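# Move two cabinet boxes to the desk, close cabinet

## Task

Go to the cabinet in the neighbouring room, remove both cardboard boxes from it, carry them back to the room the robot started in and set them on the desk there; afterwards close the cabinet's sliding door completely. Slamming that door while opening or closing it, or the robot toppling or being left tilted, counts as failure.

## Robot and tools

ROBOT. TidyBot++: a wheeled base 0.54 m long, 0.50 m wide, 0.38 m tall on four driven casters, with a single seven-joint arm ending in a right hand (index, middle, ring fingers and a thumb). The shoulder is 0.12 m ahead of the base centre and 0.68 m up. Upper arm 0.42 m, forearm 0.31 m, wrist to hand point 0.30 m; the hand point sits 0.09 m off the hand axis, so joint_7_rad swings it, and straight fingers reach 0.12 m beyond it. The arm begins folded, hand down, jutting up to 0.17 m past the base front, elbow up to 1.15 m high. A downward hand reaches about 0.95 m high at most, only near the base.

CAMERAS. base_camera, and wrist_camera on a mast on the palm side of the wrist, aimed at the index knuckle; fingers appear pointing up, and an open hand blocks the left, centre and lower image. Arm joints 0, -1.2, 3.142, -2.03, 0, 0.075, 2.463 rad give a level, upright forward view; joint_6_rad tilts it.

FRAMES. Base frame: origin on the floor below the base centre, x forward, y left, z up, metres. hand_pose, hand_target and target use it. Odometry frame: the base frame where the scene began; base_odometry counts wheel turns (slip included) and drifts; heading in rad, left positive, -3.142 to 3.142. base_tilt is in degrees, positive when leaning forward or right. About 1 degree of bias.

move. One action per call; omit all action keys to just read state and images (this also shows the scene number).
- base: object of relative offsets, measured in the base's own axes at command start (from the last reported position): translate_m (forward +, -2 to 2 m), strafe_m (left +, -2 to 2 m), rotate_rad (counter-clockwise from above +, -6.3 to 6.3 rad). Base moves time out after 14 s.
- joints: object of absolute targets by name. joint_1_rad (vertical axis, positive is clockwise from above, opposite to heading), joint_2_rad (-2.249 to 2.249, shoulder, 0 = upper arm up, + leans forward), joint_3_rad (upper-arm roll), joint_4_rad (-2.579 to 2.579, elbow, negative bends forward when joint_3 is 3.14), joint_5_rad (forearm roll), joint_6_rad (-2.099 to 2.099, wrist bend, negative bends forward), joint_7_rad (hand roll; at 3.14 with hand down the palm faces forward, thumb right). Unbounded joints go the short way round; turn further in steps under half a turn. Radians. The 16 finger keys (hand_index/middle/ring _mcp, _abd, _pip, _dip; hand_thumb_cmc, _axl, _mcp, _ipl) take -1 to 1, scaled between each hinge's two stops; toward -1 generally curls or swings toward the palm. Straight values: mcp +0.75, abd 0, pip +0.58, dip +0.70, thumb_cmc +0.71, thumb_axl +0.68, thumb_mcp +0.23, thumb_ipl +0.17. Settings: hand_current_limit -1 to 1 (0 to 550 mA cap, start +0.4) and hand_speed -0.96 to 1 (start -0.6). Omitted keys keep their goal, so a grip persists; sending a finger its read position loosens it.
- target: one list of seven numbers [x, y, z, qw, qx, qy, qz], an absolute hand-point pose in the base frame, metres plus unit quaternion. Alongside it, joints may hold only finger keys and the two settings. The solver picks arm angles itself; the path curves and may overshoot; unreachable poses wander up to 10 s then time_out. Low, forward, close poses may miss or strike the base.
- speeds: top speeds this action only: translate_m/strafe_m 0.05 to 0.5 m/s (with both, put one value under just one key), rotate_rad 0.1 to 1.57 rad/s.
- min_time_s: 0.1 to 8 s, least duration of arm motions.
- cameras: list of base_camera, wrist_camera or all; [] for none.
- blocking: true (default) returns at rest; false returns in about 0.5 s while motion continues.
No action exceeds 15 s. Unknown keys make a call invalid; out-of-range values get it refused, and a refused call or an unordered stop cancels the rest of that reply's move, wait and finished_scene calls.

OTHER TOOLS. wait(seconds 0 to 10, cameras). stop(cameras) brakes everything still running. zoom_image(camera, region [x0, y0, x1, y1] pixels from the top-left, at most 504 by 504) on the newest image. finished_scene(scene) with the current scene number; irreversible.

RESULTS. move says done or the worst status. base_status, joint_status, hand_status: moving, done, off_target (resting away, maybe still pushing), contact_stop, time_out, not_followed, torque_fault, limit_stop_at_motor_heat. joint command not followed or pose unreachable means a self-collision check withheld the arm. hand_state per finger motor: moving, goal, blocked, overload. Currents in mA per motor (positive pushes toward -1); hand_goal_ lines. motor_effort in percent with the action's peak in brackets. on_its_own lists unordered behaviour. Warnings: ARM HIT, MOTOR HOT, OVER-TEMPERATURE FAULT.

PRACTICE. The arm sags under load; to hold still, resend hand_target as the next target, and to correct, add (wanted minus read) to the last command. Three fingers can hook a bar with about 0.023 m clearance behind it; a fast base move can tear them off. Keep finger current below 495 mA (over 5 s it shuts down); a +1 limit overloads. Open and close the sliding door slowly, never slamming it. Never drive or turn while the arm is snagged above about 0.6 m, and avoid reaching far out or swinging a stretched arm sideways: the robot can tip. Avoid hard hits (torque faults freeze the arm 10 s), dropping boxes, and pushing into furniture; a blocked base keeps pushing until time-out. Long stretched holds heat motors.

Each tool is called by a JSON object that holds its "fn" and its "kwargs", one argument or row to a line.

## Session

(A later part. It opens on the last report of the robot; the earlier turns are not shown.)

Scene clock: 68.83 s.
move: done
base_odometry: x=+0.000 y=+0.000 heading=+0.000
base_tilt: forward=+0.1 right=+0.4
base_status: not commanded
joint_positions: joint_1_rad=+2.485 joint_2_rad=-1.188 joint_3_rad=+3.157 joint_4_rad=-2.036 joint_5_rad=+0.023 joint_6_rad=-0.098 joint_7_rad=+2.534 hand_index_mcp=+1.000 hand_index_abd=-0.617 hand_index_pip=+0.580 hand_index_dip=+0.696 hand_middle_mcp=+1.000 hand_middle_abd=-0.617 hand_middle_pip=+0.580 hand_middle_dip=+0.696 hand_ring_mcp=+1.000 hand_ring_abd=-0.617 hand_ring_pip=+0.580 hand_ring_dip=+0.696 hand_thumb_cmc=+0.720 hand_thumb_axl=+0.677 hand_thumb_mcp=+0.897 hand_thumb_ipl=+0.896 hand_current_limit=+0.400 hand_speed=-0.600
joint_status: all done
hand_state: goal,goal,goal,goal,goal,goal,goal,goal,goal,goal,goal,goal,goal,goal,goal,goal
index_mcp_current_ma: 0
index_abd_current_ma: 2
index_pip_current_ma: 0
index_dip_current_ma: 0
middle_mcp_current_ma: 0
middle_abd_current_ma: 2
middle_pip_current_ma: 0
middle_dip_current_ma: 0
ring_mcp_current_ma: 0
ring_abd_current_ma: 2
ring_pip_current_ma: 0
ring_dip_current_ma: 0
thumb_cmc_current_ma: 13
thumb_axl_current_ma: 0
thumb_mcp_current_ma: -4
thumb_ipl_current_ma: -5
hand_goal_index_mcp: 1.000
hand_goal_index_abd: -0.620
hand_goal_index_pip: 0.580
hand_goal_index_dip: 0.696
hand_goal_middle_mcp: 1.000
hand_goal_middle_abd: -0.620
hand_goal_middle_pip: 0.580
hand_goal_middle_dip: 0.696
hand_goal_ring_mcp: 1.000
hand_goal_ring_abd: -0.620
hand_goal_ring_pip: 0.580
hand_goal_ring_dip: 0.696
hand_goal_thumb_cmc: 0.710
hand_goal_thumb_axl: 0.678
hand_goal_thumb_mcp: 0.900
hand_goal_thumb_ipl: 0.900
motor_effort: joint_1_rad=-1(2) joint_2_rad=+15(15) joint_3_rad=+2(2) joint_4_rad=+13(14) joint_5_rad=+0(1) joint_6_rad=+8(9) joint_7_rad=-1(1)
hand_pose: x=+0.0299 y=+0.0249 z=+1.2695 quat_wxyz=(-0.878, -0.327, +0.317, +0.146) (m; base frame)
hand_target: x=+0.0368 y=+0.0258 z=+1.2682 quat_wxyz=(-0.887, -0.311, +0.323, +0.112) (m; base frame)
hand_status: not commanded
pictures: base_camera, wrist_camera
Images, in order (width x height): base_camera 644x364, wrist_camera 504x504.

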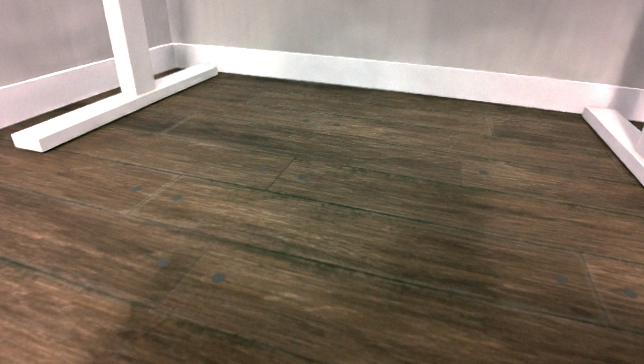

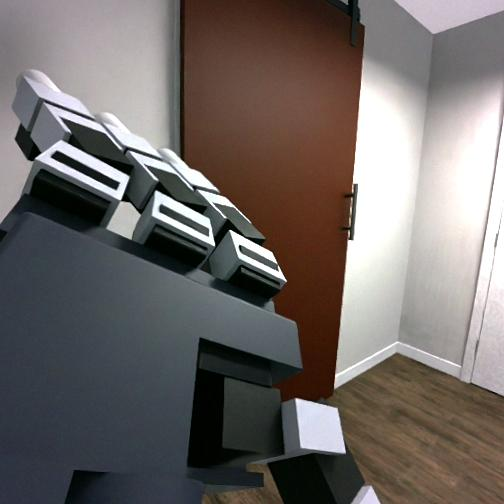

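{"fn": "move", "kwargs": {
  "base": {"translate_m":-1.0,"strafe_m":0.5},
  "joints": {"joint_1_rad":0},
  "cameras": ["all"]
}}

{"fn": "move", "kwargs": {
  "base": {"rotate_rad":-1.5708},
  "cameras": ["all"]
}}

Scene clock: 98.03 s.
move: done
base_odometry: x=-1.000 y=+0.500 heading=+0.000
base_tilt: forward=+0.2 right=+0.4
base_status: done
joint_positions: joint_1_rad=+0.015 joint_2_rad=-1.190 joint_3_rad=+3.152 joint_4_rad=-2.036 joint_5_rad=+0.023 joint_6_rad=-0.098 joint_7_rad=+2.534 hand_index_mcp=+1.000 hand_index_abd=-0.617 hand_index_pip=+0.580 hand_index_dip=+0.696 hand_middle_mcp=+1.000 hand_middle_abd=-0.617 hand_middle_pip=+0.580 hand_middle_dip=+0.696 hand_ring_mcp=+1.000 hand_ring_abd=-0.617 hand_ring_pip=+0.580 hand_ring_dip=+0.696 hand_thumb_cmc=+0.719 hand_thumb_axl=+0.677 hand_thumb_mcp=+0.897 hand_thumb_ipl=+0.896 hand_current_limit=+0.400 hand_speed=-0.600
joint_status: all done
hand_state: goal,goal,goal,goal,goal,goal,goal,goal,goal,goal,goal,goal,goal,goal,goal,goal
index_mcp_current_ma: 0
index_abd_current_ma: 2
index_pip_current_ma: 0
index_dip_current_ma: 0
middle_mcp_current_ma: 0
middle_abd_current_ma: 2
middle_pip_current_ma: 0
middle_dip_current_ma: 0
ring_mcp_current_ma: 0
ring_abd_current_ma: 2
ring_pip_current_ma: 0
ring_dip_current_ma: 0
thumb_cmc_current_ma: 12
thumb_axl_current_ma: 0
thumb_mcp_current_ma: -4
thumb_ipl_current_ma: -5
hand_goal_index_mcp: 1.000
hand_goal_index_abd: -0.620
hand_goal_index_pip: 0.580
hand_goal_index_dip: 0.696
hand_goal_middle_mcp: 1.000
hand_goal_middle_abd: -0.620
hand_goal_middle_pip: 0.580
hand_goal_middle_dip: 0.696
hand_goal_ring_mcp: 1.000
hand_goal_ring_abd: -0.620
hand_goal_ring_pip: 0.580
hand_goal_ring_dip: 0.696
hand_goal_thumb_cmc: 0.710
hand_goal_thumb_axl: 0.678
hand_goal_thumb_mcp: 0.900
hand_goal_thumb_ipl: 0.900
motor_effort: joint_1_rad=+0(2) joint_2_rad=+15(18) joint_3_rad=+1(3) joint_4_rad=+13(14) joint_5_rad=+0(1) joint_6_rad=+8(9) joint_7_rad=-1(1)
hand_pose: x=+0.1724 y=-0.0721 z=+1.2699 quat_wxyz=(-0.427, -0.405, -0.207, -0.782) (m; base frame)
hand_target: x=+0.1694 y=-0.0699 z=+1.2682 quat_wxyz=(-0.386, -0.405, -0.193, -0.806) (m; base frame)
hand_status: not commanded
pictures: base_camera, wrist_camera
Images, in order (width x height): base_camera 644x364, wrist_camera 504x504.

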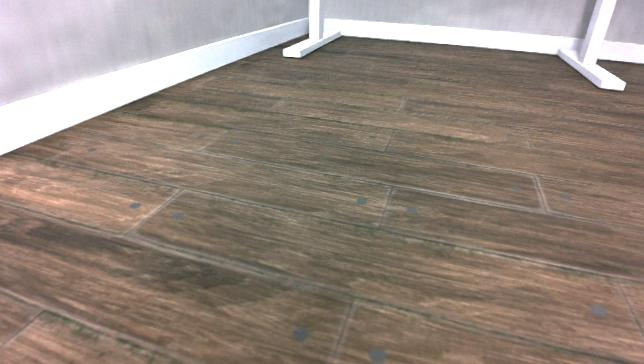

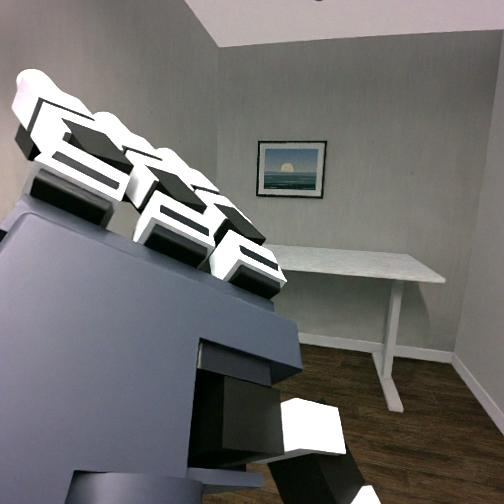

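Scene clock: 100.33 s.
move: done
base_odometry: x=-1.000 y=+0.500 heading=-1.570
base_tilt: forward=+0.1 right=+0.5
base_status: done
joint_positions: joint_1_rad=+0.013 joint_2_rad=-1.190 joint_3_rad=+3.152 joint_4_rad=-2.036 joint_5_rad=+0.023 joint_6_rad=-0.098 joint_7_rad=+2.534 hand_index_mcp=+1.000 hand_index_abd=-0.617 hand_index_pip=+0.580 hand_index_dip=+0.696 hand_middle_mcp=+1.000 hand_middle_abd=-0.617 hand_middle_pip=+0.580 hand_middle_dip=+0.696 hand_ring_mcp=+1.000 hand_ring_abd=-0.617 hand_ring_pip=+0.580 hand_ring_dip=+0.696 hand_thumb_cmc=+0.719 hand_thumb_axl=+0.677 hand_thumb_mcp=+0.897 hand_thumb_ipl=+0.896 hand_current_limit=+0.400 hand_speed=-0.600
joint_status: not commanded
hand_state: goal,goal,goal,goal,goal,goal,goal,goal,goal,goal,goal,goal,goal,goal,goal,goal
index_mcp_current_ma: 0
index_abd_current_ma: 2
index_pip_current_ma: 0
index_dip_current_ma: 0
middle_mcp_current_ma: 0
middle_abd_current_ma: 2
middle_pip_current_ma: 0
middle_dip_current_ma: 0
ring_mcp_current_ma: 0
ring_abd_current_ma: 2
ring_pip_current_ma: 0
ring_dip_current_ma: 0
thumb_cmc_current_ma: 12
thumb_axl_current_ma: 0
thumb_mcp_current_ma: -4
thumb_ipl_current_ma: -5
hand_goal_index_mcp: 1.000
hand_goal_index_abd: -0.620
hand_goal_index_pip: 0.580
hand_goal_index_dip: 0.696
hand_goal_middle_mcp: 1.000
hand_goal_middle_abd: -0.620
hand_goal_middle_pip: 0.580
hand_goal_middle_dip: 0.696
hand_goal_ring_mcp: 1.000
hand_goal_ring_abd: -0.620
hand_goal_ring_pip: 0.580
hand_goal_ring_dip: 0.696
hand_goal_thumb_cmc: 0.710
hand_goal_thumb_axl: 0.678
hand_goal_thumb_mcp: 0.900
hand_goal_thumb_ipl: 0.900
motor_effort: joint_1_rad=+0(1) joint_2_rad=+15(16) joint_3_rad=+1(2) joint_4_rad=+14(14) joint_5_rad=-1(1) joint_6_rad=+8(9) joint_7_rad=-1(1)
hand_pose: x=+0.1726 y=-0.0719 z=+1.2699 quat_wxyz=(-0.426, -0.405, -0.207, -0.782) (m; base frame)
hand_target: x=+0.1694 y=-0.0699 z=+1.2682 quat_wxyz=(-0.386, -0.405, -0.193, -0.806) (m; base frame)
hand_status: not commanded
pictures: base_camera, wrist_camera
Images, in order (width x height): base_camera 644x364, wrist_camera 504x504.

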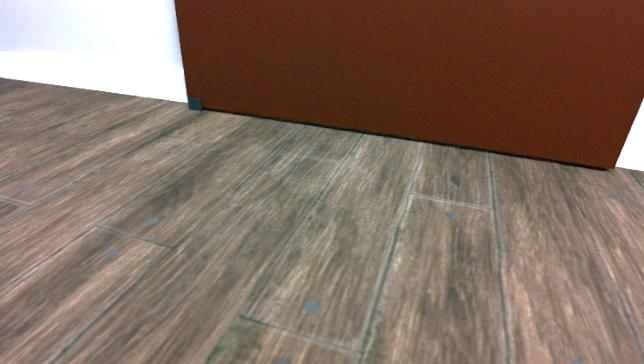

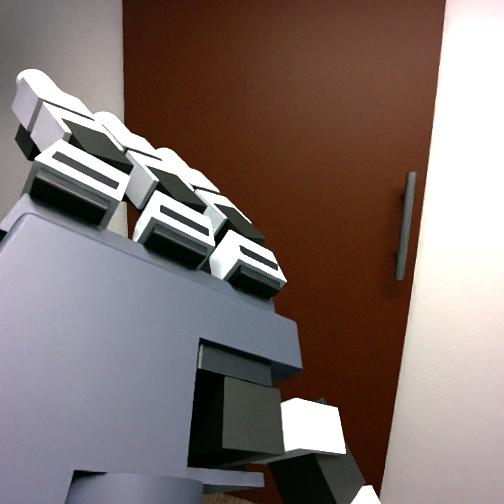

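{"fn": "move", "kwargs": {
  "base": {"rotate_rad":-0.08},
  "joints": {"joint_1_rad":0.4, "joint_7_rad":2.39},
  "cameras": ["all"]
}}

Scene clock: 113.57 s.
move: done
base_odometry: x=-1.000 y=+0.500 heading=-1.649
base_tilt: forward=+0.1 right=+0.4
base_status: done
joint_positions: joint_1_rad=+0.386 joint_2_rad=-1.190 joint_3_rad=+3.152 joint_4_rad=-2.036 joint_5_rad=+0.023 joint_6_rad=-0.098 joint_7_rad=+2.462 hand_index_mcp=+1.000 hand_index_abd=-0.617 hand_index_pip=+0.580 hand_index_dip=+0.696 hand_middle_mcp=+1.000 hand_middle_abd=-0.617 hand_middle_pip=+0.580 hand_middle_dip=+0.696 hand_ring_mcp=+1.000 hand_ring_abd=-0.617 hand_ring_pip=+0.580 hand_ring_dip=+0.696 hand_thumb_cmc=+0.719 hand_thumb_axl=+0.677 hand_thumb_mcp=+0.897 hand_thumb_ipl=+0.896 hand_current_limit=+0.400 hand_speed=-0.600
joint_status: all done
hand_state: goal,goal,goal,goal,goal,goal,goal,goal,goal,goal,goal,goal,goal,goal,goal,goal
index_mcp_current_ma: 0
index_abd_current_ma: 2
index_pip_current_ma: 0
index_dip_current_ma: 0
middle_mcp_current_ma: 0
middle_abd_current_ma: 2
middle_pip_current_ma: 0
middle_dip_current_ma: 0
ring_mcp_current_ma: 0
ring_abd_current_ma: 2
ring_pip_current_ma: 0
ring_dip_current_ma: 0
thumb_cmc_current_ma: 12
thumb_axl_current_ma: 0
thumb_mcp_current_ma: -4
thumb_ipl_current_ma: -5
hand_goal_index_mcp: 1.000
hand_goal_index_abd: -0.620
hand_goal_index_pip: 0.580
hand_goal_index_dip: 0.696
hand_goal_middle_mcp: 1.000
hand_goal_middle_abd: -0.620
hand_goal_middle_pip: 0.580
hand_goal_middle_dip: 0.696
hand_goal_ring_mcp: 1.000
hand_goal_ring_abd: -0.620
hand_goal_ring_pip: 0.580
hand_goal_ring_dip: 0.696
hand_goal_thumb_cmc: 0.710
hand_goal_thumb_axl: 0.678
hand_goal_thumb_mcp: 0.900
hand_goal_thumb_ipl: 0.900
motor_effort: joint_1_rad=+0(1) joint_2_rad=+15(15) joint_3_rad=+1(2) joint_4_rad=+14(15) joint_5_rad=+0(1) joint_6_rad=+8(9) joint_7_rad=-1(2)
hand_pose: x=+0.1438 y=-0.0912 z=+1.2660 quat_wxyz=(-0.539, -0.441, -0.113, -0.709) (m; base frame)
hand_target: x=+0.1397 y=-0.0886 z=+1.2640 quat_wxyz=(-0.512, -0.439, -0.093, -0.733) (m; base frame)
hand_status: not commanded
pictures: base_camera, wrist_camera
Images, in order (width x height): base_camera 644x364, wrist_camera 504x504.

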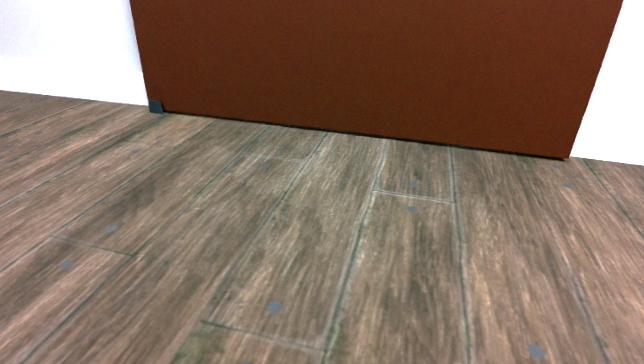

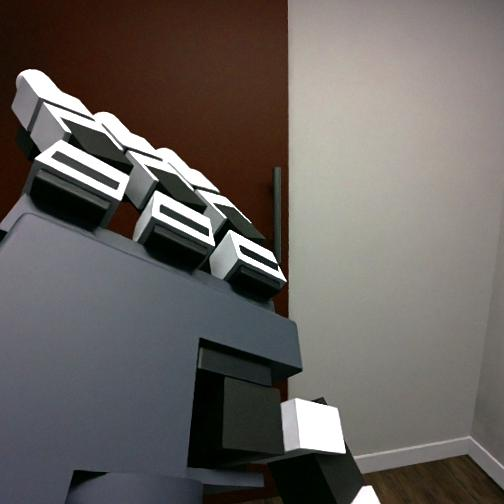

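{"fn": "move", "kwargs": {
  "base": {"strafe_m":-0.4},
  "joints": {"joint_1_rad":0.0},
  "cameras": ["all"]
}}

Scene clock: 130.60 s.
move: done
base_odometry: x=-1.399 y=+0.531 heading=-1.649
base_tilt: forward=+0.1 right=+0.4
base_status: done
joint_positions: joint_1_rad=+0.007 joint_2_rad=-1.190 joint_3_rad=+3.151 joint_4_rad=-2.036 joint_5_rad=+0.023 joint_6_rad=-0.098 joint_7_rad=+2.462 hand_index_mcp=+1.000 hand_index_abd=-0.617 hand_index_pip=+0.580 hand_index_dip=+0.696 hand_middle_mcp=+1.000 hand_middle_abd=-0.617 hand_middle_pip=+0.580 hand_middle_dip=+0.696 hand_ring_mcp=+1.000 hand_ring_abd=-0.617 hand_ring_pip=+0.580 hand_ring_dip=+0.696 hand_thumb_cmc=+0.719 hand_thumb_axl=+0.677 hand_thumb_mcp=+0.897 hand_thumb_ipl=+0.896 hand_current_limit=+0.400 hand_speed=-0.600
joint_status: all done
hand_state: goal,goal,goal,goal,goal,goal,goal,goal,goal,goal,goal,goal,goal,goal,goal,goal
index_mcp_current_ma: 0
index_abd_current_ma: 2
index_pip_current_ma: 0
index_dip_current_ma: 0
middle_mcp_current_ma: 0
middle_abd_current_ma: 2
middle_pip_current_ma: 0
middle_dip_current_ma: 0
ring_mcp_current_ma: 0
ring_abd_current_ma: 2
ring_pip_current_ma: 0
ring_dip_current_ma: 0
thumb_cmc_current_ma: 11
thumb_axl_current_ma: 0
thumb_mcp_current_ma: -4
thumb_ipl_current_ma: -5
hand_goal_index_mcp: 1.000
hand_goal_index_abd: -0.620
hand_goal_index_pip: 0.580
hand_goal_index_dip: 0.696
hand_goal_middle_mcp: 1.000
hand_goal_middle_abd: -0.620
hand_goal_middle_pip: 0.580
hand_goal_middle_dip: 0.696
hand_goal_ring_mcp: 1.000
hand_goal_ring_abd: -0.620
hand_goal_ring_pip: 0.580
hand_goal_ring_dip: 0.696
hand_goal_thumb_cmc: 0.710
hand_goal_thumb_axl: 0.678
hand_goal_thumb_mcp: 0.900
hand_goal_thumb_ipl: 0.900
motor_effort: joint_1_rad=+0(2) joint_2_rad=+15(16) joint_3_rad=+2(4) joint_4_rad=+13(15) joint_5_rad=+0(1) joint_6_rad=+8(8) joint_7_rad=-1(1)
hand_pose: x=+0.1758 y=-0.0748 z=+1.2660 quat_wxyz=(-0.396, -0.411, -0.194, -0.798) (m; base frame)
hand_target: x=+0.1726 y=-0.0735 z=+1.2640 quat_wxyz=(-0.356, -0.411, -0.178, -0.820) (m; base frame)
hand_status: not commanded
pictures: base_camera, wrist_camera
Images, in order (width x height): base_camera 644x364, wrist_camera 504x504.

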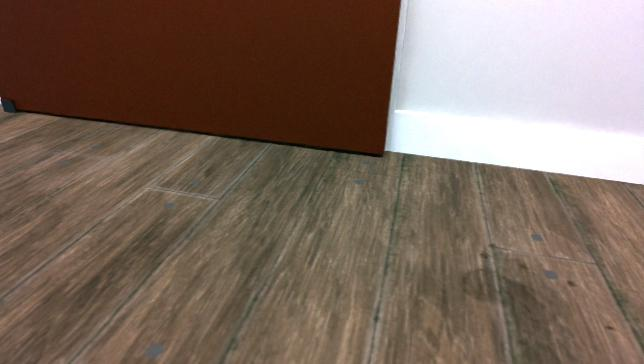

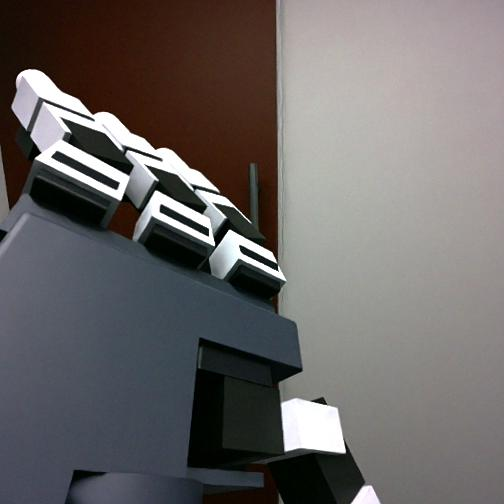

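{"fn": "move", "kwargs": {
  "base": {"rotate_rad":-0.2},
  "cameras": ["all"]
}}

Scene clock: 158.73 s.
move: done
base_odometry: x=-1.399 y=+0.531 heading=-1.849
base_tilt: forward=+0.2 right=+0.4
base_status: done
joint_positions: joint_1_rad=+0.007 joint_2_rad=-1.190 joint_3_rad=+3.151 joint_4_rad=-2.036 joint_5_rad=+0.023 joint_6_rad=-0.098 joint_7_rad=+2.461 hand_index_mcp=+1.000 hand_index_abd=-0.617 hand_index_pip=+0.580 hand_index_dip=+0.696 hand_middle_mcp=+1.000 hand_middle_abd=-0.617 hand_middle_pip=+0.580 hand_middle_dip=+0.696 hand_ring_mcp=+1.000 hand_ring_abd=-0.617 hand_ring_pip=+0.580 hand_ring_dip=+0.696 hand_thumb_cmc=+0.718 hand_thumb_axl=+0.677 hand_thumb_mcp=+0.897 hand_thumb_ipl=+0.896 hand_current_limit=+0.400 hand_speed=-0.600
joint_status: not commanded
hand_state: goal,goal,goal,goal,goal,goal,goal,goal,goal,goal,goal,goal,goal,goal,goal,goal
index_mcp_current_ma: 0
index_abd_current_ma: 2
index_pip_current_ma: 0
index_dip_current_ma: 0
middle_mcp_current_ma: 0
middle_abd_current_ma: 2
middle_pip_current_ma: 0
middle_dip_current_ma: 0
ring_mcp_current_ma: 0
ring_abd_current_ma: 2
ring_pip_current_ma: 0
ring_dip_current_ma: 0
thumb_cmc_current_ma: 10
thumb_axl_current_ma: 0
thumb_mcp_current_ma: -4
thumb_ipl_current_ma: -5
hand_goal_index_mcp: 1.000
hand_goal_index_abd: -0.620
hand_goal_index_pip: 0.580
hand_goal_index_dip: 0.696
hand_goal_middle_mcp: 1.000
hand_goal_middle_abd: -0.620
hand_goal_middle_pip: 0.580
hand_goal_middle_dip: 0.696
hand_goal_ring_mcp: 1.000
hand_goal_ring_abd: -0.620
hand_goal_ring_pip: 0.580
hand_goal_ring_dip: 0.696
hand_goal_thumb_cmc: 0.710
hand_goal_thumb_axl: 0.678
hand_goal_thumb_mcp: 0.900
hand_goal_thumb_ipl: 0.900
motor_effort: joint_1_rad=+0(1) joint_2_rad=+15(15) joint_3_rad=+1(2) joint_4_rad=+13(15) joint_5_rad=+0(1) joint_6_rad=+8(8) joint_7_rad=-1(1)
hand_pose: x=+0.1758 y=-0.0748 z=+1.2660 quat_wxyz=(-0.396, -0.411, -0.194, -0.798) (m; base frame)
hand_target: x=+0.1726 y=-0.0735 z=+1.2640 quat_wxyz=(-0.356, -0.411, -0.178, -0.820) (m; base frame)
hand_status: not commanded
pictures: base_camera, wrist_camera
Images, in order (width x height): base_camera 644x364, wrist_camera 504x504.

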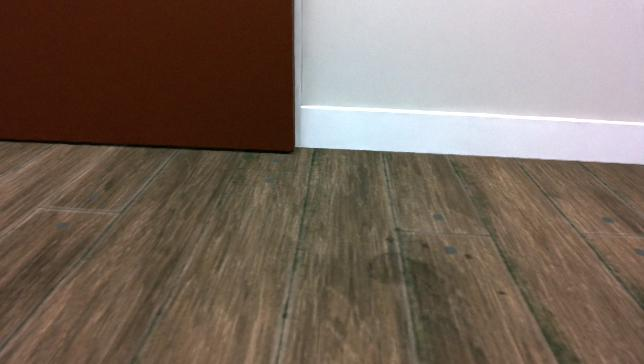

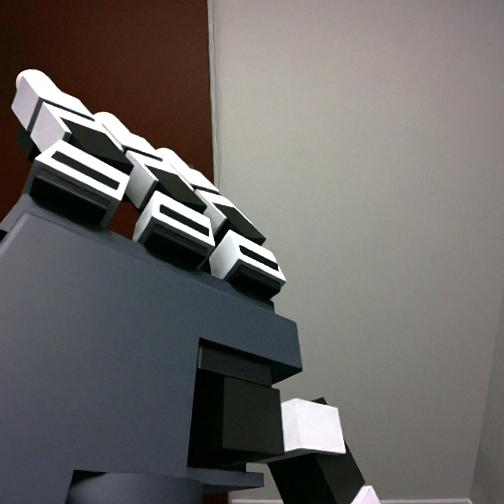

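{"fn": "move", "kwargs": {
  "base": {"rotate_rad":-0.03},
  "joints": {"hand_index_mcp":0.75,"hand_middle_mcp":0.75,"hand_ring_mcp":0.75,"hand_index_pip":-0.74,"hand_middle_pip":-0.74,"hand_ring_pip":-0.74,"hand_index_dip":-0.17,"hand_middle_dip":-0.17,"hand_ring_dip":-0.17,"hand_index_abd":0,"hand_middle_abd":0,"hand_ring_abd":0,"hand_thumb_mcp":0.23,"hand_thumb_ipl":0.17},
  "target": [0.5, 0.0, 1.1, 0.5, -0.5, 0.5, -0.5],
  "min_time_s": 4,
  "cameras": ["all"]
}}

Scene clock: 197.53 s.
move: done
base_odometry: x=-1.400 y=+0.531 heading=-1.879
base_tilt: forward=+0.1 right=+0.5
base_status: done
joint_positions: joint_1_rad=+0.591 joint_2_rad=-0.511 joint_3_rad=+3.079 joint_4_rad=-1.648 joint_5_rad=-0.907 joint_6_rad=-0.627 joint_7_rad=+0.876 hand_index_mcp=+0.745 hand_index_abd=-0.001 hand_index_pip=-0.738 hand_index_dip=-0.167 hand_middle_mcp=+0.745 hand_middle_abd=-0.001 hand_middle_pip=-0.738 hand_middle_dip=-0.167 hand_ring_mcp=+0.744 hand_ring_abd=-0.001 hand_ring_pip=-0.738 hand_ring_dip=-0.168 hand_thumb_cmc=+0.703 hand_thumb_axl=+0.677 hand_thumb_mcp=+0.232 hand_thumb_ipl=+0.172 hand_current_limit=+0.400 hand_speed=-0.600
joint_status: all done
hand_state: goal,goal,goal,goal,goal,goal,goal,goal,goal,goal,goal,goal,goal,goal,goal,goal
index_mcp_current_ma: -5
index_abd_current_ma: 0
index_pip_current_ma: 1
index_dip_current_ma: 2
middle_mcp_current_ma: -5
middle_abd_current_ma: 0
middle_pip_current_ma: 1
middle_dip_current_ma: 2
ring_mcp_current_ma: -6
ring_abd_current_ma: 0
ring_pip_current_ma: 1
ring_dip_current_ma: 2
thumb_cmc_current_ma: -8
thumb_axl_current_ma: 0
thumb_mcp_current_ma: 2
thumb_ipl_current_ma: 2
hand_goal_index_mcp: 0.750
hand_goal_index_abd: 0.000
hand_goal_index_pip: -0.740
hand_goal_index_dip: -0.170
hand_goal_middle_mcp: 0.750
hand_goal_middle_abd: 0.000
hand_goal_middle_pip: -0.740
hand_goal_middle_dip: -0.170
hand_goal_ring_mcp: 0.750
hand_goal_ring_abd: 0.000
hand_goal_ring_pip: -0.740
hand_goal_ring_dip: -0.170
hand_goal_thumb_cmc: 0.710
hand_goal_thumb_axl: 0.678
hand_goal_thumb_mcp: 0.230
hand_goal_thumb_ipl: 0.170
motor_effort: joint_1_rad=+0(1) joint_2_rad=-1(16) joint_3_rad=+2(3) joint_4_rad=+15(17) joint_5_rad=-4(4) joint_6_rad=+7(10) joint_7_rad=-1(1)
hand_pose: x=+0.4970 y=-0.0298 z=+1.0931 quat_wxyz=(+0.457, -0.513, +0.488, -0.538) (m; base frame)
hand_target: x=+0.5000 y=+0.0000 z=+1.1000 quat_wxyz=(+0.500, -0.500, +0.500, -0.500) (m; base frame)
hand_status: done (0.031 m and 6.9 deg from the pose sent, 0.372 m and 143.9 deg at the start)
pictures: base_camera, wrist_camera
Images, in order (width x height): base_camera 644x364, wrist_camera 504x504.

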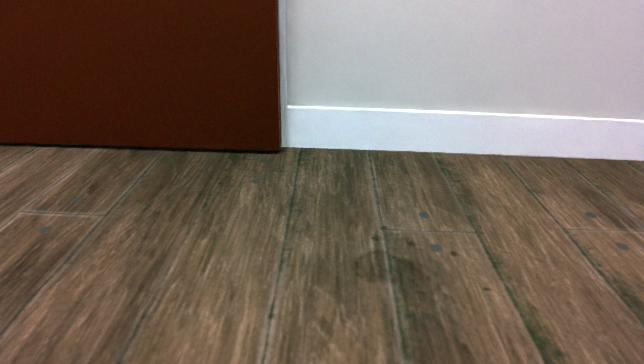

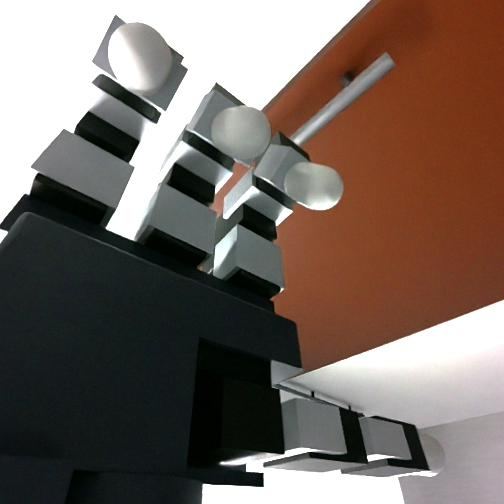

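{"fn": "move", "kwargs": {
  "base": {"translate_m":0.35},
  "cameras": ["all"]
}}

Scene clock: 206.70 s.
move: done
base_odometry: x=-1.506 y=+0.198 heading=-1.879
base_tilt: forward=+0.2 right=+0.4
base_status: done
joint_positions: joint_1_rad=+0.592 joint_2_rad=-0.501 joint_3_rad=+3.075 joint_4_rad=-1.646 joint_5_rad=-0.908 joint_6_rad=-0.630 joint_7_rad=+0.875 hand_index_mcp=+0.745 hand_index_abd=-0.001 hand_index_pip=-0.738 hand_index_dip=-0.167 hand_middle_mcp=+0.745 hand_middle_abd=-0.001 hand_middle_pip=-0.738 hand_middle_dip=-0.167 hand_ring_mcp=+0.744 hand_ring_abd=-0.001 hand_ring_pip=-0.738 hand_ring_dip=-0.168 hand_thumb_cmc=+0.702 hand_thumb_axl=+0.677 hand_thumb_mcp=+0.232 hand_thumb_ipl=+0.172 hand_current_limit=+0.400 hand_speed=-0.600
joint_status: not commanded
hand_state: goal,goal,goal,goal,goal,goal,goal,goal,goal,goal,goal,goal,goal,goal,goal,goal
index_mcp_current_ma: -5
index_abd_current_ma: 0
index_pip_current_ma: 1
index_dip_current_ma: 2
middle_mcp_current_ma: -6
middle_abd_current_ma: 0
middle_pip_current_ma: 1
middle_dip_current_ma: 2
ring_mcp_current_ma: -7
ring_abd_current_ma: 0
ring_pip_current_ma: 1
ring_dip_current_ma: 2
thumb_cmc_current_ma: -9
thumb_axl_current_ma: 0
thumb_mcp_current_ma: 1
thumb_ipl_current_ma: 2
hand_goal_index_mcp: 0.750
hand_goal_index_abd: 0.000
hand_goal_index_pip: -0.740
hand_goal_index_dip: -0.170
hand_goal_middle_mcp: 0.750
hand_goal_middle_abd: 0.000
hand_goal_middle_pip: -0.740
hand_goal_middle_dip: -0.170
hand_goal_ring_mcp: 0.750
hand_goal_ring_abd: 0.000
hand_goal_ring_pip: -0.740
hand_goal_ring_dip: -0.170
hand_goal_thumb_cmc: 0.710
hand_goal_thumb_axl: 0.678
hand_goal_thumb_mcp: 0.230
hand_goal_thumb_ipl: 0.170
motor_effort: joint_1_rad=+0(1) joint_2_rad=-1(4) joint_3_rad=+2(4) joint_4_rad=+16(17) joint_5_rad=-4(4) joint_6_rad=+7(8) joint_7_rad=-1(1)
hand_pose: x=+0.5006 y=-0.0288 z=+1.0899 quat_wxyz=(+0.458, -0.516, +0.490, -0.533) (m; base frame)
hand_target: x=+0.5000 y=+0.0000 z=+1.1000 quat_wxyz=(+0.500, -0.500, +0.500, -0.500) (m; base frame)
hand_status: not commanded
pictures: base_camera, wrist_camera
Images, in order (width x height): base_camera 644x364, wrist_camera 504x504.

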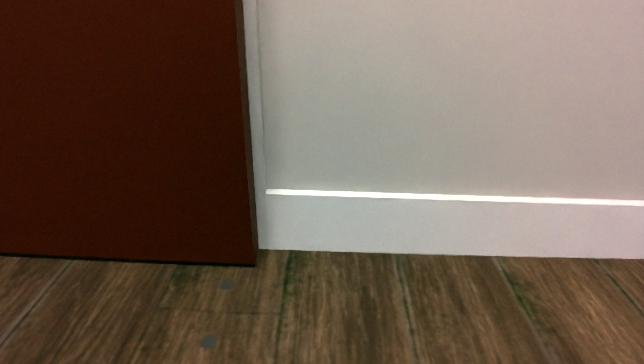

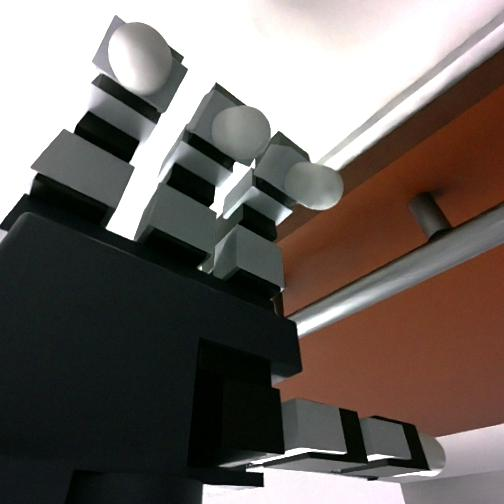

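{"fn": "move", "kwargs": {
  "base": {"strafe_m":0.1},
  "speeds": {"strafe_m":0.2},
  "cameras": ["wrist_camera"]
}}

{"fn": "move", "kwargs": {
  "base": {"translate_m":0.06},
  "speeds": {"translate_m":0.1},
  "cameras": ["all"]
}}

Scene clock: 242.60 s.
move: done
base_odometry: x=-1.410 y=+0.167 heading=-1.879
base_tilt: forward=+0.2 right=+0.4
base_status: done
joint_positions: joint_1_rad=+0.592 joint_2_rad=-0.504 joint_3_rad=+3.070 joint_4_rad=-1.646 joint_5_rad=-0.911 joint_6_rad=-0.633 joint_7_rad=+0.875 hand_index_mcp=+0.745 hand_index_abd=-0.001 hand_index_pip=-0.738 hand_index_dip=-0.167 hand_middle_mcp=+0.745 hand_middle_abd=-0.001 hand_middle_pip=-0.738 hand_middle_dip=-0.167 hand_ring_mcp=+0.744 hand_ring_abd=-0.001 hand_ring_pip=-0.738 hand_ring_dip=-0.168 hand_thumb_cmc=+0.702 hand_thumb_axl=+0.677 hand_thumb_mcp=+0.232 hand_thumb_ipl=+0.172 hand_current_limit=+0.400 hand_speed=-0.600
joint_status: not commanded
hand_state: goal,goal,goal,goal,goal,goal,goal,goal,goal,goal,goal,goal,goal,goal,goal,goal
index_mcp_current_ma: -5
index_abd_current_ma: 0
index_pip_current_ma: 1
index_dip_current_ma: 2
middle_mcp_current_ma: -6
middle_abd_current_ma: 0
middle_pip_current_ma: 1
middle_dip_current_ma: 2
ring_mcp_current_ma: -7
ring_abd_current_ma: 0
ring_pip_current_ma: 1
ring_dip_current_ma: 2
thumb_cmc_current_ma: -9
thumb_axl_current_ma: 0
thumb_mcp_current_ma: 1
thumb_ipl_current_ma: 2
hand_goal_index_mcp: 0.750
hand_goal_index_abd: 0.000
hand_goal_index_pip: -0.740
hand_goal_index_dip: -0.170
hand_goal_middle_mcp: 0.750
hand_goal_middle_abd: 0.000
hand_goal_middle_pip: -0.740
hand_goal_middle_dip: -0.170
hand_goal_ring_mcp: 0.750
hand_goal_ring_abd: 0.000
hand_goal_ring_pip: -0.740
hand_goal_ring_dip: -0.170
hand_goal_thumb_cmc: 0.710
hand_goal_thumb_axl: 0.678
hand_goal_thumb_mcp: 0.230
hand_goal_thumb_ipl: 0.170
motor_effort: joint_1_rad=+0(1) joint_2_rad=-2(3) joint_3_rad=+2(4) joint_4_rad=+17(17) joint_5_rad=-4(5) joint_6_rad=+7(8) joint_7_rad=-1(1)
hand_pose: x=+0.5002 y=-0.0246 z=+1.0901 quat_wxyz=(+0.459, -0.518, +0.487, -0.532) (m; base frame)
hand_target: x=+0.5000 y=+0.0000 z=+1.1000 quat_wxyz=(+0.500, -0.500, +0.500, -0.500) (m; base frame)
hand_status: not commanded
pictures: wrist_camera
Images, in order (width x height): wrist_camera 504x504.

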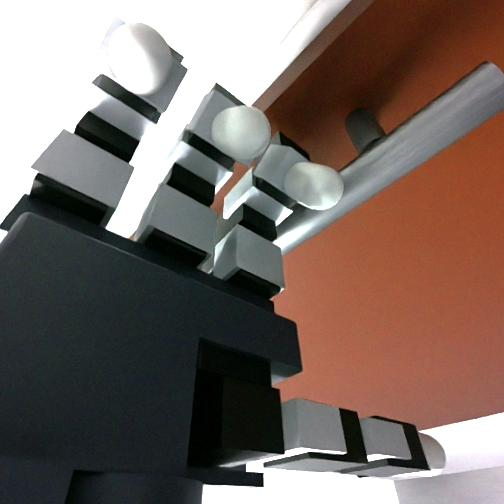

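Scene clock: 243.70 s.
move: done
base_odometry: x=-1.428 y=+0.110 heading=-1.879
base_tilt: forward=+0.1 right=+0.5
base_status: done
joint_positions: joint_1_rad=+0.603 joint_2_rad=-0.538 joint_3_rad=+3.087 joint_4_rad=-1.642 joint_5_rad=-0.911 joint_6_rad=-0.648 joint_7_rad=+0.874 hand_index_mcp=+0.653 hand_index_abd=+0.033 hand_index_pip=-0.830 hand_index_dip=-0.167 hand_middle_mcp=+0.744 hand_middle_abd=-0.001 hand_middle_pip=-0.738 hand_middle_dip=-0.167 hand_ring_mcp=+0.743 hand_ring_abd=-0.001 hand_ring_pip=-0.738 hand_ring_dip=-0.168 hand_thumb_cmc=+0.702 hand_thumb_axl=+0.677 hand_thumb_mcp=+0.231 hand_thumb_ipl=+0.172 hand_current_limit=+0.400 hand_speed=-0.600
joint_status: not commanded
hand_state: blocked,blocked,blocked,goal,goal,goal,goal,goal,goal,goal,goal,goal,goal,goal,goal,goal
index_mcp_current_ma: -325
index_abd_current_ma: 56
index_pip_current_ma: -267
index_dip_current_ma: 2
middle_mcp_current_ma: -7
middle_abd_current_ma: 0
middle_pip_current_ma: 1
middle_dip_current_ma: 2
ring_mcp_current_ma: -8
ring_abd_current_ma: 0
ring_pip_current_ma: 1
ring_dip_current_ma: 2
thumb_cmc_current_ma: -10
thumb_axl_current_ma: 0
thumb_mcp_current_ma: 1
thumb_ipl_current_ma: 2
hand_goal_index_mcp: 0.750
hand_goal_index_abd: 0.000
hand_goal_index_pip: -0.740
hand_goal_index_dip: -0.170
hand_goal_middle_mcp: 0.750
hand_goal_middle_abd: 0.000
hand_goal_middle_pip: -0.740
hand_goal_middle_dip: -0.170
hand_goal_ring_mcp: 0.750
hand_goal_ring_abd: 0.000
hand_goal_ring_pip: -0.740
hand_goal_ring_dip: -0.170
hand_goal_thumb_cmc: 0.710
hand_goal_thumb_axl: 0.678
hand_goal_thumb_mcp: 0.230
hand_goal_thumb_ipl: 0.170
motor_effort: joint_1_rad=-2(3) joint_2_rad=+6(8) joint_3_rad=-3(4) joint_4_rad=+17(18) joint_5_rad=-6(8) joint_6_rad=+9(10) joint_7_rad=-1(1)
hand_pose: x=+0.4851 y=-0.0258 z=+1.1015 quat_wxyz=(+0.458, -0.510, +0.482, -0.545) (m; base frame)
hand_target: x=+0.5000 y=+0.0000 z=+1.1000 quat_wxyz=(+0.500, -0.500, +0.500, -0.500) (m; base frame)
hand_status: not commanded
pictures: base_camera, wrist_camera
Images, in order (width x height): base_camera 644x364, wrist_camera 504x504.

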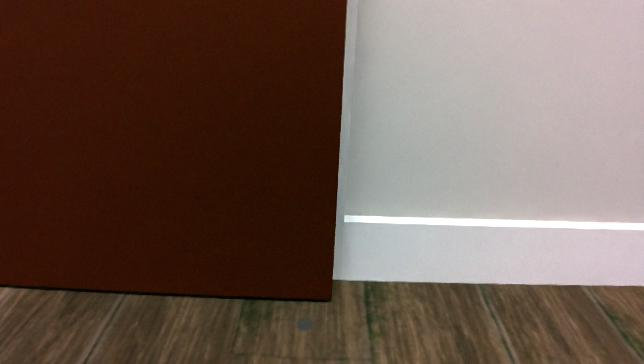

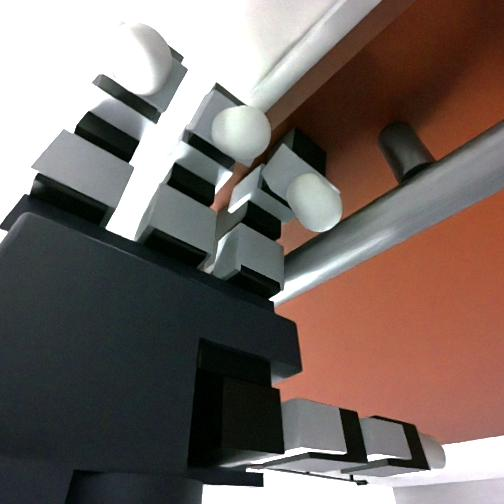

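{"fn": "move", "kwargs": {
  "base": {"translate_m":-0.07},
  "speeds": {"translate_m":0.15}
}}

{"fn": "move", "kwargs": {
  "base": {"strafe_m":-0.09},
  "speeds": {"strafe_m":0.2}
}}

{"fn": "move", "kwargs": {
  "base": {"translate_m":0.095},
  "speeds": {"translate_m":0.08},
  "cameras": ["all"]
}}

Scene clock: 250.27 s.
move: done
base_odometry: x=-1.407 y=+0.177 heading=-1.880
base_tilt: forward=+0.2 right=+0.4
base_status: done
joint_positions: joint_1_rad=+0.603 joint_2_rad=-0.507 joint_3_rad=+3.070 joint_4_rad=-1.641 joint_5_rad=-0.915 joint_6_rad=-0.648 joint_7_rad=+0.874 hand_index_mcp=+0.734 hand_index_abd=+0.004 hand_index_pip=-0.743 hand_index_dip=-0.167 hand_middle_mcp=+0.744 hand_middle_abd=-0.001 hand_middle_pip=-0.738 hand_middle_dip=-0.167 hand_ring_mcp=+0.743 hand_ring_abd=-0.001 hand_ring_pip=-0.738 hand_ring_dip=-0.168 hand_thumb_cmc=+0.702 hand_thumb_axl=+0.677 hand_thumb_mcp=+0.231 hand_thumb_ipl=+0.172 hand_current_limit=+0.400 hand_speed=-0.600
joint_status: not commanded
hand_state: goal,goal,goal,goal,goal,goal,goal,goal,goal,goal,goal,goal,goal,goal,goal,goal
index_mcp_current_ma: -27
index_abd_current_ma: 2
index_pip_current_ma: -2
index_dip_current_ma: 2
middle_mcp_current_ma: -7
middle_abd_current_ma: 0
middle_pip_current_ma: 1
middle_dip_current_ma: 2
ring_mcp_current_ma: -8
ring_abd_current_ma: 0
ring_pip_current_ma: 1
ring_dip_current_ma: 2
thumb_cmc_current_ma: -10
thumb_axl_current_ma: 0
thumb_mcp_current_ma: 1
thumb_ipl_current_ma: 2
hand_goal_index_mcp: 0.750
hand_goal_index_abd: 0.000
hand_goal_index_pip: -0.740
hand_goal_index_dip: -0.170
hand_goal_middle_mcp: 0.750
hand_goal_middle_abd: 0.000
hand_goal_middle_pip: -0.740
hand_goal_middle_dip: -0.170
hand_goal_ring_mcp: 0.750
hand_goal_ring_abd: 0.000
hand_goal_ring_pip: -0.740
hand_goal_ring_dip: -0.170
hand_goal_thumb_cmc: 0.710
hand_goal_thumb_axl: 0.678
hand_goal_thumb_mcp: 0.230
hand_goal_thumb_ipl: 0.170
motor_effort: joint_1_rad=+0(3) joint_2_rad=-1(6) joint_3_rad=+2(4) joint_4_rad=+16(17) joint_5_rad=-4(6) joint_6_rad=+7(9) joint_7_rad=-1(1)
hand_pose: x=+0.4978 y=-0.0241 z=+1.0912 quat_wxyz=(+0.460, -0.518, +0.488, -0.531) (m; base frame)
hand_target: x=+0.5000 y=+0.0000 z=+1.1000 quat_wxyz=(+0.500, -0.500, +0.500, -0.500) (m; base frame)
hand_status: not commanded
pictures: none

Scene clock: 251.47 s.
move: done
base_odometry: x=-1.493 y=+0.204 heading=-1.880
base_tilt: forward=+0.2 right=+0.4
base_status: done
joint_positions: joint_1_rad=+0.603 joint_2_rad=-0.505 joint_3_rad=+3.068 joint_4_rad=-1.641 joint_5_rad=-0.915 joint_6_rad=-0.648 joint_7_rad=+0.874 hand_index_mcp=+0.735 hand_index_abd=+0.003 hand_index_pip=-0.743 hand_index_dip=-0.167 hand_middle_mcp=+0.744 hand_middle_abd=-0.001 hand_middle_pip=-0.738 hand_middle_dip=-0.167 hand_ring_mcp=+0.743 hand_ring_abd=-0.001 hand_ring_pip=-0.738 hand_ring_dip=-0.168 hand_thumb_cmc=+0.702 hand_thumb_axl=+0.677 hand_thumb_mcp=+0.231 hand_thumb_ipl=+0.172 hand_current_limit=+0.400 hand_speed=-0.600
joint_status: not commanded
hand_state: goal,goal,goal,goal,goal,goal,goal,goal,goal,goal,goal,goal,goal,goal,goal,goal
index_mcp_current_ma: -26
index_abd_current_ma: 2
index_pip_current_ma: -2
index_dip_current_ma: 2
middle_mcp_current_ma: -7
middle_abd_current_ma: 0
middle_pip_current_ma: 1
middle_dip_current_ma: 2
ring_mcp_current_ma: -8
ring_abd_current_ma: 0
ring_pip_current_ma: 1
ring_dip_current_ma: 2
thumb_cmc_current_ma: -10
thumb_axl_current_ma: 0
thumb_mcp_current_ma: 1
thumb_ipl_current_ma: 2
hand_goal_index_mcp: 0.750
hand_goal_index_abd: 0.000
hand_goal_index_pip: -0.740
hand_goal_index_dip: -0.170
hand_goal_middle_mcp: 0.750
hand_goal_middle_abd: 0.000
hand_goal_middle_pip: -0.740
hand_goal_middle_dip: -0.170
hand_goal_ring_mcp: 0.750
hand_goal_ring_abd: 0.000
hand_goal_ring_pip: -0.740
hand_goal_ring_dip: -0.170
hand_goal_thumb_cmc: 0.710
hand_goal_thumb_axl: 0.678
hand_goal_thumb_mcp: 0.230
hand_goal_thumb_ipl: 0.170
motor_effort: joint_1_rad=+1(1) joint_2_rad=-1(3) joint_3_rad=+2(5) joint_4_rad=+16(17) joint_5_rad=-4(5) joint_6_rad=+8(8) joint_7_rad=-1(1)
hand_pose: x=+0.4989 y=-0.0236 z=+1.0902 quat_wxyz=(+0.460, -0.519, +0.488, -0.530) (m; base frame)
hand_target: x=+0.5000 y=+0.0000 z=+1.1000 quat_wxyz=(+0.500, -0.500, +0.500, -0.500) (m; base frame)
hand_status: not commanded
pictures: none

Scene clock: 253.17 s.
move: done
base_odometry: x=-1.522 y=+0.114 heading=-1.880
base_tilt: forward=+0.2 right=+0.4
base_status: done
joint_positions: joint_1_rad=+0.603 joint_2_rad=-0.504 joint_3_rad=+3.068 joint_4_rad=-1.641 joint_5_rad=-0.915 joint_6_rad=-0.648 joint_7_rad=+0.874 hand_index_mcp=+0.735 hand_index_abd=+0.003 hand_index_pip=-0.743 hand_index_dip=-0.167 hand_middle_mcp=+0.744 hand_middle_abd=-0.001 hand_middle_pip=-0.738 hand_middle_dip=-0.167 hand_ring_mcp=+0.743 hand_ring_abd=-0.001 hand_ring_pip=-0.738 hand_ring_dip=-0.168 hand_thumb_cmc=+0.702 hand_thumb_axl=+0.677 hand_thumb_mcp=+0.231 hand_thumb_ipl=+0.172 hand_current_limit=+0.400 hand_speed=-0.600
joint_status: not commanded
hand_state: goal,goal,goal,goal,goal,goal,goal,goal,goal,goal,goal,goal,goal,goal,goal,goal
index_mcp_current_ma: -25
index_abd_current_ma: 2
index_pip_current_ma: -2
index_dip_current_ma: 2
middle_mcp_current_ma: -7
middle_abd_current_ma: 0
middle_pip_current_ma: 1
middle_dip_current_ma: 2
ring_mcp_current_ma: -8
ring_abd_current_ma: 0
ring_pip_current_ma: 1
ring_dip_current_ma: 2
thumb_cmc_current_ma: -10
thumb_axl_current_ma: 0
thumb_mcp_current_ma: 1
thumb_ipl_current_ma: 2
hand_goal_index_mcp: 0.750
hand_goal_index_abd: 0.000
hand_goal_index_pip: -0.740
hand_goal_index_dip: -0.170
hand_goal_middle_mcp: 0.750
hand_goal_middle_abd: 0.000
hand_goal_middle_pip: -0.740
hand_goal_middle_dip: -0.170
hand_goal_ring_mcp: 0.750
hand_goal_ring_abd: 0.000
hand_goal_ring_pip: -0.740
hand_goal_ring_dip: -0.170
hand_goal_thumb_cmc: 0.710
hand_goal_thumb_axl: 0.678
hand_goal_thumb_mcp: 0.230
hand_goal_thumb_ipl: 0.170
motor_effort: joint_1_rad=+0(1) joint_2_rad=-1(3) joint_3_rad=+2(4) joint_4_rad=+16(17) joint_5_rad=-4(4) joint_6_rad=+8(8) joint_7_rad=-1(1)
hand_pose: x=+0.4990 y=-0.0237 z=+1.0900 quat_wxyz=(+0.460, -0.519, +0.488, -0.530) (m; base frame)
hand_target: x=+0.5000 y=+0.0000 z=+1.1000 quat_wxyz=(+0.500, -0.500, +0.500, -0.500) (m; base frame)
hand_status: not commanded
pictures: base_camera, wrist_camera
Images, in order (width x height): base_camera 644x364, wrist_camera 504x504.

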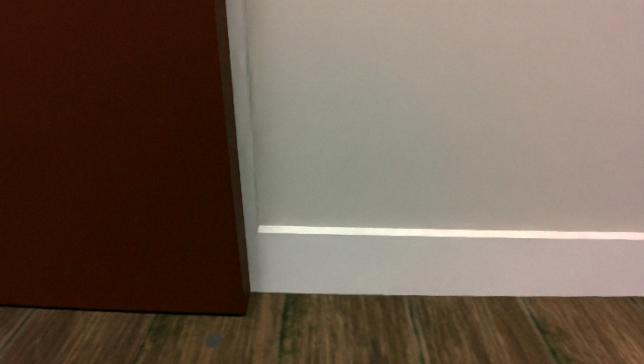

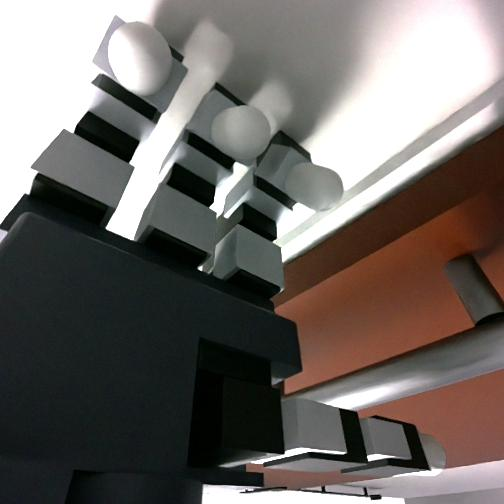

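{"fn": "move", "kwargs": {
  "base": {"strafe_m":0.05},
  "speeds": {"strafe_m":0.1},
  "cameras": ["wrist_camera"]
}}

Scene clock: 256.70 s.
move: done
base_odometry: x=-1.474 y=+0.098 heading=-1.880
base_tilt: forward=+0.1 right=+0.4
base_status: done
joint_positions: joint_1_rad=+0.603 joint_2_rad=-0.505 joint_3_rad=+3.068 joint_4_rad=-1.641 joint_5_rad=-0.916 joint_6_rad=-0.648 joint_7_rad=+0.874 hand_index_mcp=+0.735 hand_index_abd=+0.001 hand_index_pip=-0.743 hand_index_dip=-0.167 hand_middle_mcp=+0.744 hand_middle_abd=-0.001 hand_middle_pip=-0.738 hand_middle_dip=-0.167 hand_ring_mcp=+0.743 hand_ring_abd=-0.001 hand_ring_pip=-0.738 hand_ring_dip=-0.168 hand_thumb_cmc=+0.702 hand_thumb_axl=+0.677 hand_thumb_mcp=+0.231 hand_thumb_ipl=+0.172 hand_current_limit=+0.400 hand_speed=-0.600
joint_status: not commanded
hand_state: goal,goal,goal,goal,goal,goal,goal,goal,goal,goal,goal,goal,goal,goal,goal,goal
index_mcp_current_ma: -25
index_abd_current_ma: 1
index_pip_current_ma: -2
index_dip_current_ma: 2
middle_mcp_current_ma: -7
middle_abd_current_ma: 0
middle_pip_current_ma: 1
middle_dip_current_ma: 2
ring_mcp_current_ma: -8
ring_abd_current_ma: 0
ring_pip_current_ma: 1
ring_dip_current_ma: 2
thumb_cmc_current_ma: -10
thumb_axl_current_ma: 0
thumb_mcp_current_ma: 1
thumb_ipl_current_ma: 2
hand_goal_index_mcp: 0.750
hand_goal_index_abd: 0.000
hand_goal_index_pip: -0.740
hand_goal_index_dip: -0.170
hand_goal_middle_mcp: 0.750
hand_goal_middle_abd: 0.000
hand_goal_middle_pip: -0.740
hand_goal_middle_dip: -0.170
hand_goal_ring_mcp: 0.750
hand_goal_ring_abd: 0.000
hand_goal_ring_pip: -0.740
hand_goal_ring_dip: -0.170
hand_goal_thumb_cmc: 0.710
hand_goal_thumb_axl: 0.678
hand_goal_thumb_mcp: 0.230
hand_goal_thumb_ipl: 0.170
motor_effort: joint_1_rad=+0(1) joint_2_rad=-1(3) joint_3_rad=+2(5) joint_4_rad=+16(17) joint_5_rad=-4(4) joint_6_rad=+7(8) joint_7_rad=-1(1)
hand_pose: x=+0.4990 y=-0.0233 z=+1.0901 quat_wxyz=(+0.460, -0.519, +0.488, -0.530) (m; base frame)
hand_target: x=+0.5000 y=+0.0000 z=+1.1000 quat_wxyz=(+0.500, -0.500, +0.500, -0.500) (m; base frame)
hand_status: not commanded
pictures: wrist_camera
Images, in order (width x height): wrist_camera 504x504.

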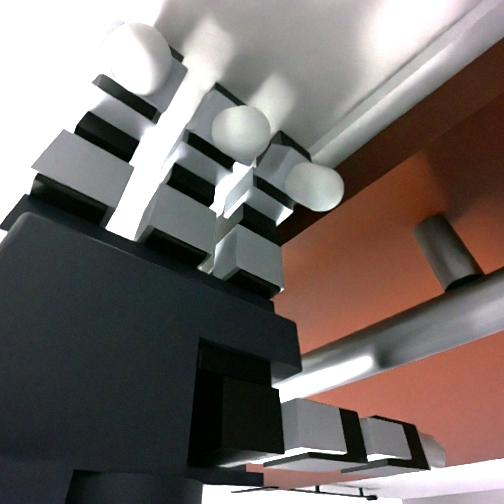

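{"fn": "move", "kwargs": {
  "base": {"strafe_m":0.04},
  "speeds": {"strafe_m":0.08},
  "cameras": ["wrist_camera"]
}}

Scene clock: 262.00 s.
move: done
base_odometry: x=-1.436 y=+0.086 heading=-1.880
base_tilt: forward=+0.2 right=+0.5
base_status: done
joint_positions: joint_1_rad=+0.632 joint_2_rad=-0.494 joint_3_rad=+3.099 joint_4_rad=-1.641 joint_5_rad=-0.916 joint_6_rad=-0.645 joint_7_rad=+0.873 hand_index_mcp=+0.724 hand_index_abd=-0.073 hand_index_pip=-0.745 hand_index_dip=-0.167 hand_middle_mcp=+0.744 hand_middle_abd=-0.001 hand_middle_pip=-0.738 hand_middle_dip=-0.167 hand_ring_mcp=+0.743 hand_ring_abd=-0.001 hand_ring_pip=-0.738 hand_ring_dip=-0.168 hand_thumb_cmc=+0.702 hand_thumb_axl=+0.677 hand_thumb_mcp=+0.231 hand_thumb_ipl=+0.172 hand_current_limit=+0.400 hand_speed=-0.600
joint_status: not commanded
hand_state: blocked,blocked,goal,goal,goal,goal,goal,goal,goal,goal,goal,goal,goal,goal,goal,goal
index_mcp_current_ma: -54
index_abd_current_ma: -167
index_pip_current_ma: -4
index_dip_current_ma: 2
middle_mcp_current_ma: -7
middle_abd_current_ma: 0
middle_pip_current_ma: 1
middle_dip_current_ma: 2
ring_mcp_current_ma: -8
ring_abd_current_ma: 0
ring_pip_current_ma: 1
ring_dip_current_ma: 2
thumb_cmc_current_ma: -10
thumb_axl_current_ma: 0
thumb_mcp_current_ma: 1
thumb_ipl_current_ma: 2
hand_goal_index_mcp: 0.750
hand_goal_index_abd: 0.000
hand_goal_index_pip: -0.740
hand_goal_index_dip: -0.170
hand_goal_middle_mcp: 0.750
hand_goal_middle_abd: 0.000
hand_goal_middle_pip: -0.740
hand_goal_middle_dip: -0.170
hand_goal_ring_mcp: 0.750
hand_goal_ring_abd: 0.000
hand_goal_ring_pip: -0.740
hand_goal_ring_dip: -0.170
hand_goal_thumb_cmc: 0.710
hand_goal_thumb_axl: 0.678
hand_goal_thumb_mcp: 0.230
hand_goal_thumb_ipl: 0.170
motor_effort: joint_1_rad=-5(8) joint_2_rad=-5(5) joint_3_rad=-5(8) joint_4_rad=+18(19) joint_5_rad=-9(11) joint_6_rad=+2(7) joint_7_rad=-1(2)
hand_pose: x=+0.4972 y=-0.0530 z=+1.0904 quat_wxyz=(+0.449, -0.500, +0.507, -0.539) (m; base frame)
hand_target: x=+0.5000 y=+0.0000 z=+1.1000 quat_wxyz=(+0.500, -0.500, +0.500, -0.500) (m; base frame)
hand_status: not commanded
pictures: wrist_camera
Images, in order (width x height): wrist_camera 504x504.

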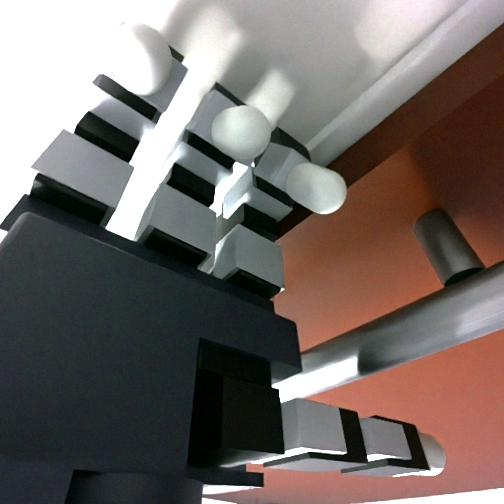

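{"fn": "move", "kwargs": {
  "base": {"strafe_m":0.05},
  "speeds": {"strafe_m":0.06},
  "cameras": ["all"]
}}

Scene clock: 266.33 s.
move: done
base_odometry: x=-1.389 y=+0.071 heading=-1.880
base_tilt: forward=+0.2 right=+0.5
base_status: done
joint_positions: joint_1_rad=+0.662 joint_2_rad=-0.471 joint_3_rad=+3.143 joint_4_rad=-1.641 joint_5_rad=-0.916 joint_6_rad=-0.625 joint_7_rad=+0.873 hand_index_mcp=+0.717 hand_index_abd=-0.027 hand_index_pip=-0.742 hand_index_dip=-0.167 hand_middle_mcp=+0.744 hand_middle_abd=-0.001 hand_middle_pip=-0.738 hand_middle_dip=-0.167 hand_ring_mcp=+0.743 hand_ring_abd=-0.001 hand_ring_pip=-0.738 hand_ring_dip=-0.168 hand_thumb_cmc=+0.702 hand_thumb_axl=+0.677 hand_thumb_mcp=+0.231 hand_thumb_ipl=+0.172 hand_current_limit=+0.400 hand_speed=-0.600
joint_status: not commanded
hand_state: blocked,blocked,goal,goal,goal,goal,goal,goal,goal,goal,goal,goal,goal,goal,goal,goal
index_mcp_current_ma: -72
index_abd_current_ma: -42
index_pip_current_ma: -2
index_dip_current_ma: 2
middle_mcp_current_ma: -7
middle_abd_current_ma: 0
middle_pip_current_ma: 1
middle_dip_current_ma: 2
ring_mcp_current_ma: -8
ring_abd_current_ma: 0
ring_pip_current_ma: 1
ring_dip_current_ma: 2
thumb_cmc_current_ma: -10
thumb_axl_current_ma: 0
thumb_mcp_current_ma: 1
thumb_ipl_current_ma: 2
hand_goal_index_mcp: 0.750
hand_goal_index_abd: 0.000
hand_goal_index_pip: -0.740
hand_goal_index_dip: -0.170
hand_goal_middle_mcp: 0.750
hand_goal_middle_abd: 0.000
hand_goal_middle_pip: -0.740
hand_goal_middle_dip: -0.170
hand_goal_ring_mcp: 0.750
hand_goal_ring_abd: 0.000
hand_goal_ring_pip: -0.740
hand_goal_ring_dip: -0.170
hand_goal_thumb_cmc: 0.710
hand_goal_thumb_axl: 0.678
hand_goal_thumb_mcp: 0.230
hand_goal_thumb_ipl: 0.170
motor_effort: joint_1_rad=-11(14) joint_2_rad=-10(11) joint_3_rad=-13(17) joint_4_rad=+19(22) joint_5_rad=-13(16) joint_6_rad=-3(5) joint_7_rad=-2(3)
hand_pose: x=+0.4959 y=-0.0963 z=+1.0900 quat_wxyz=(+0.435, -0.470, +0.534, -0.552) (m; base frame)
hand_target: x=+0.5000 y=+0.0000 z=+1.1000 quat_wxyz=(+0.500, -0.500, +0.500, -0.500) (m; base frame)
hand_status: not commanded
pictures: base_camera, wrist_camera
Images, in order (width x height): base_camera 644x364, wrist_camera 504x504.

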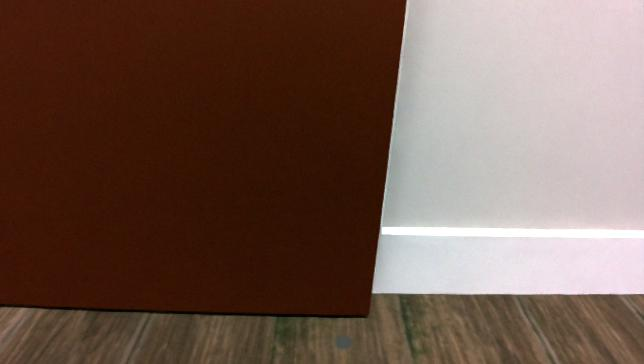

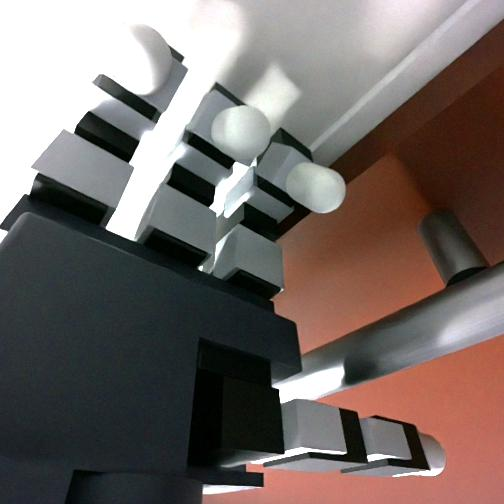

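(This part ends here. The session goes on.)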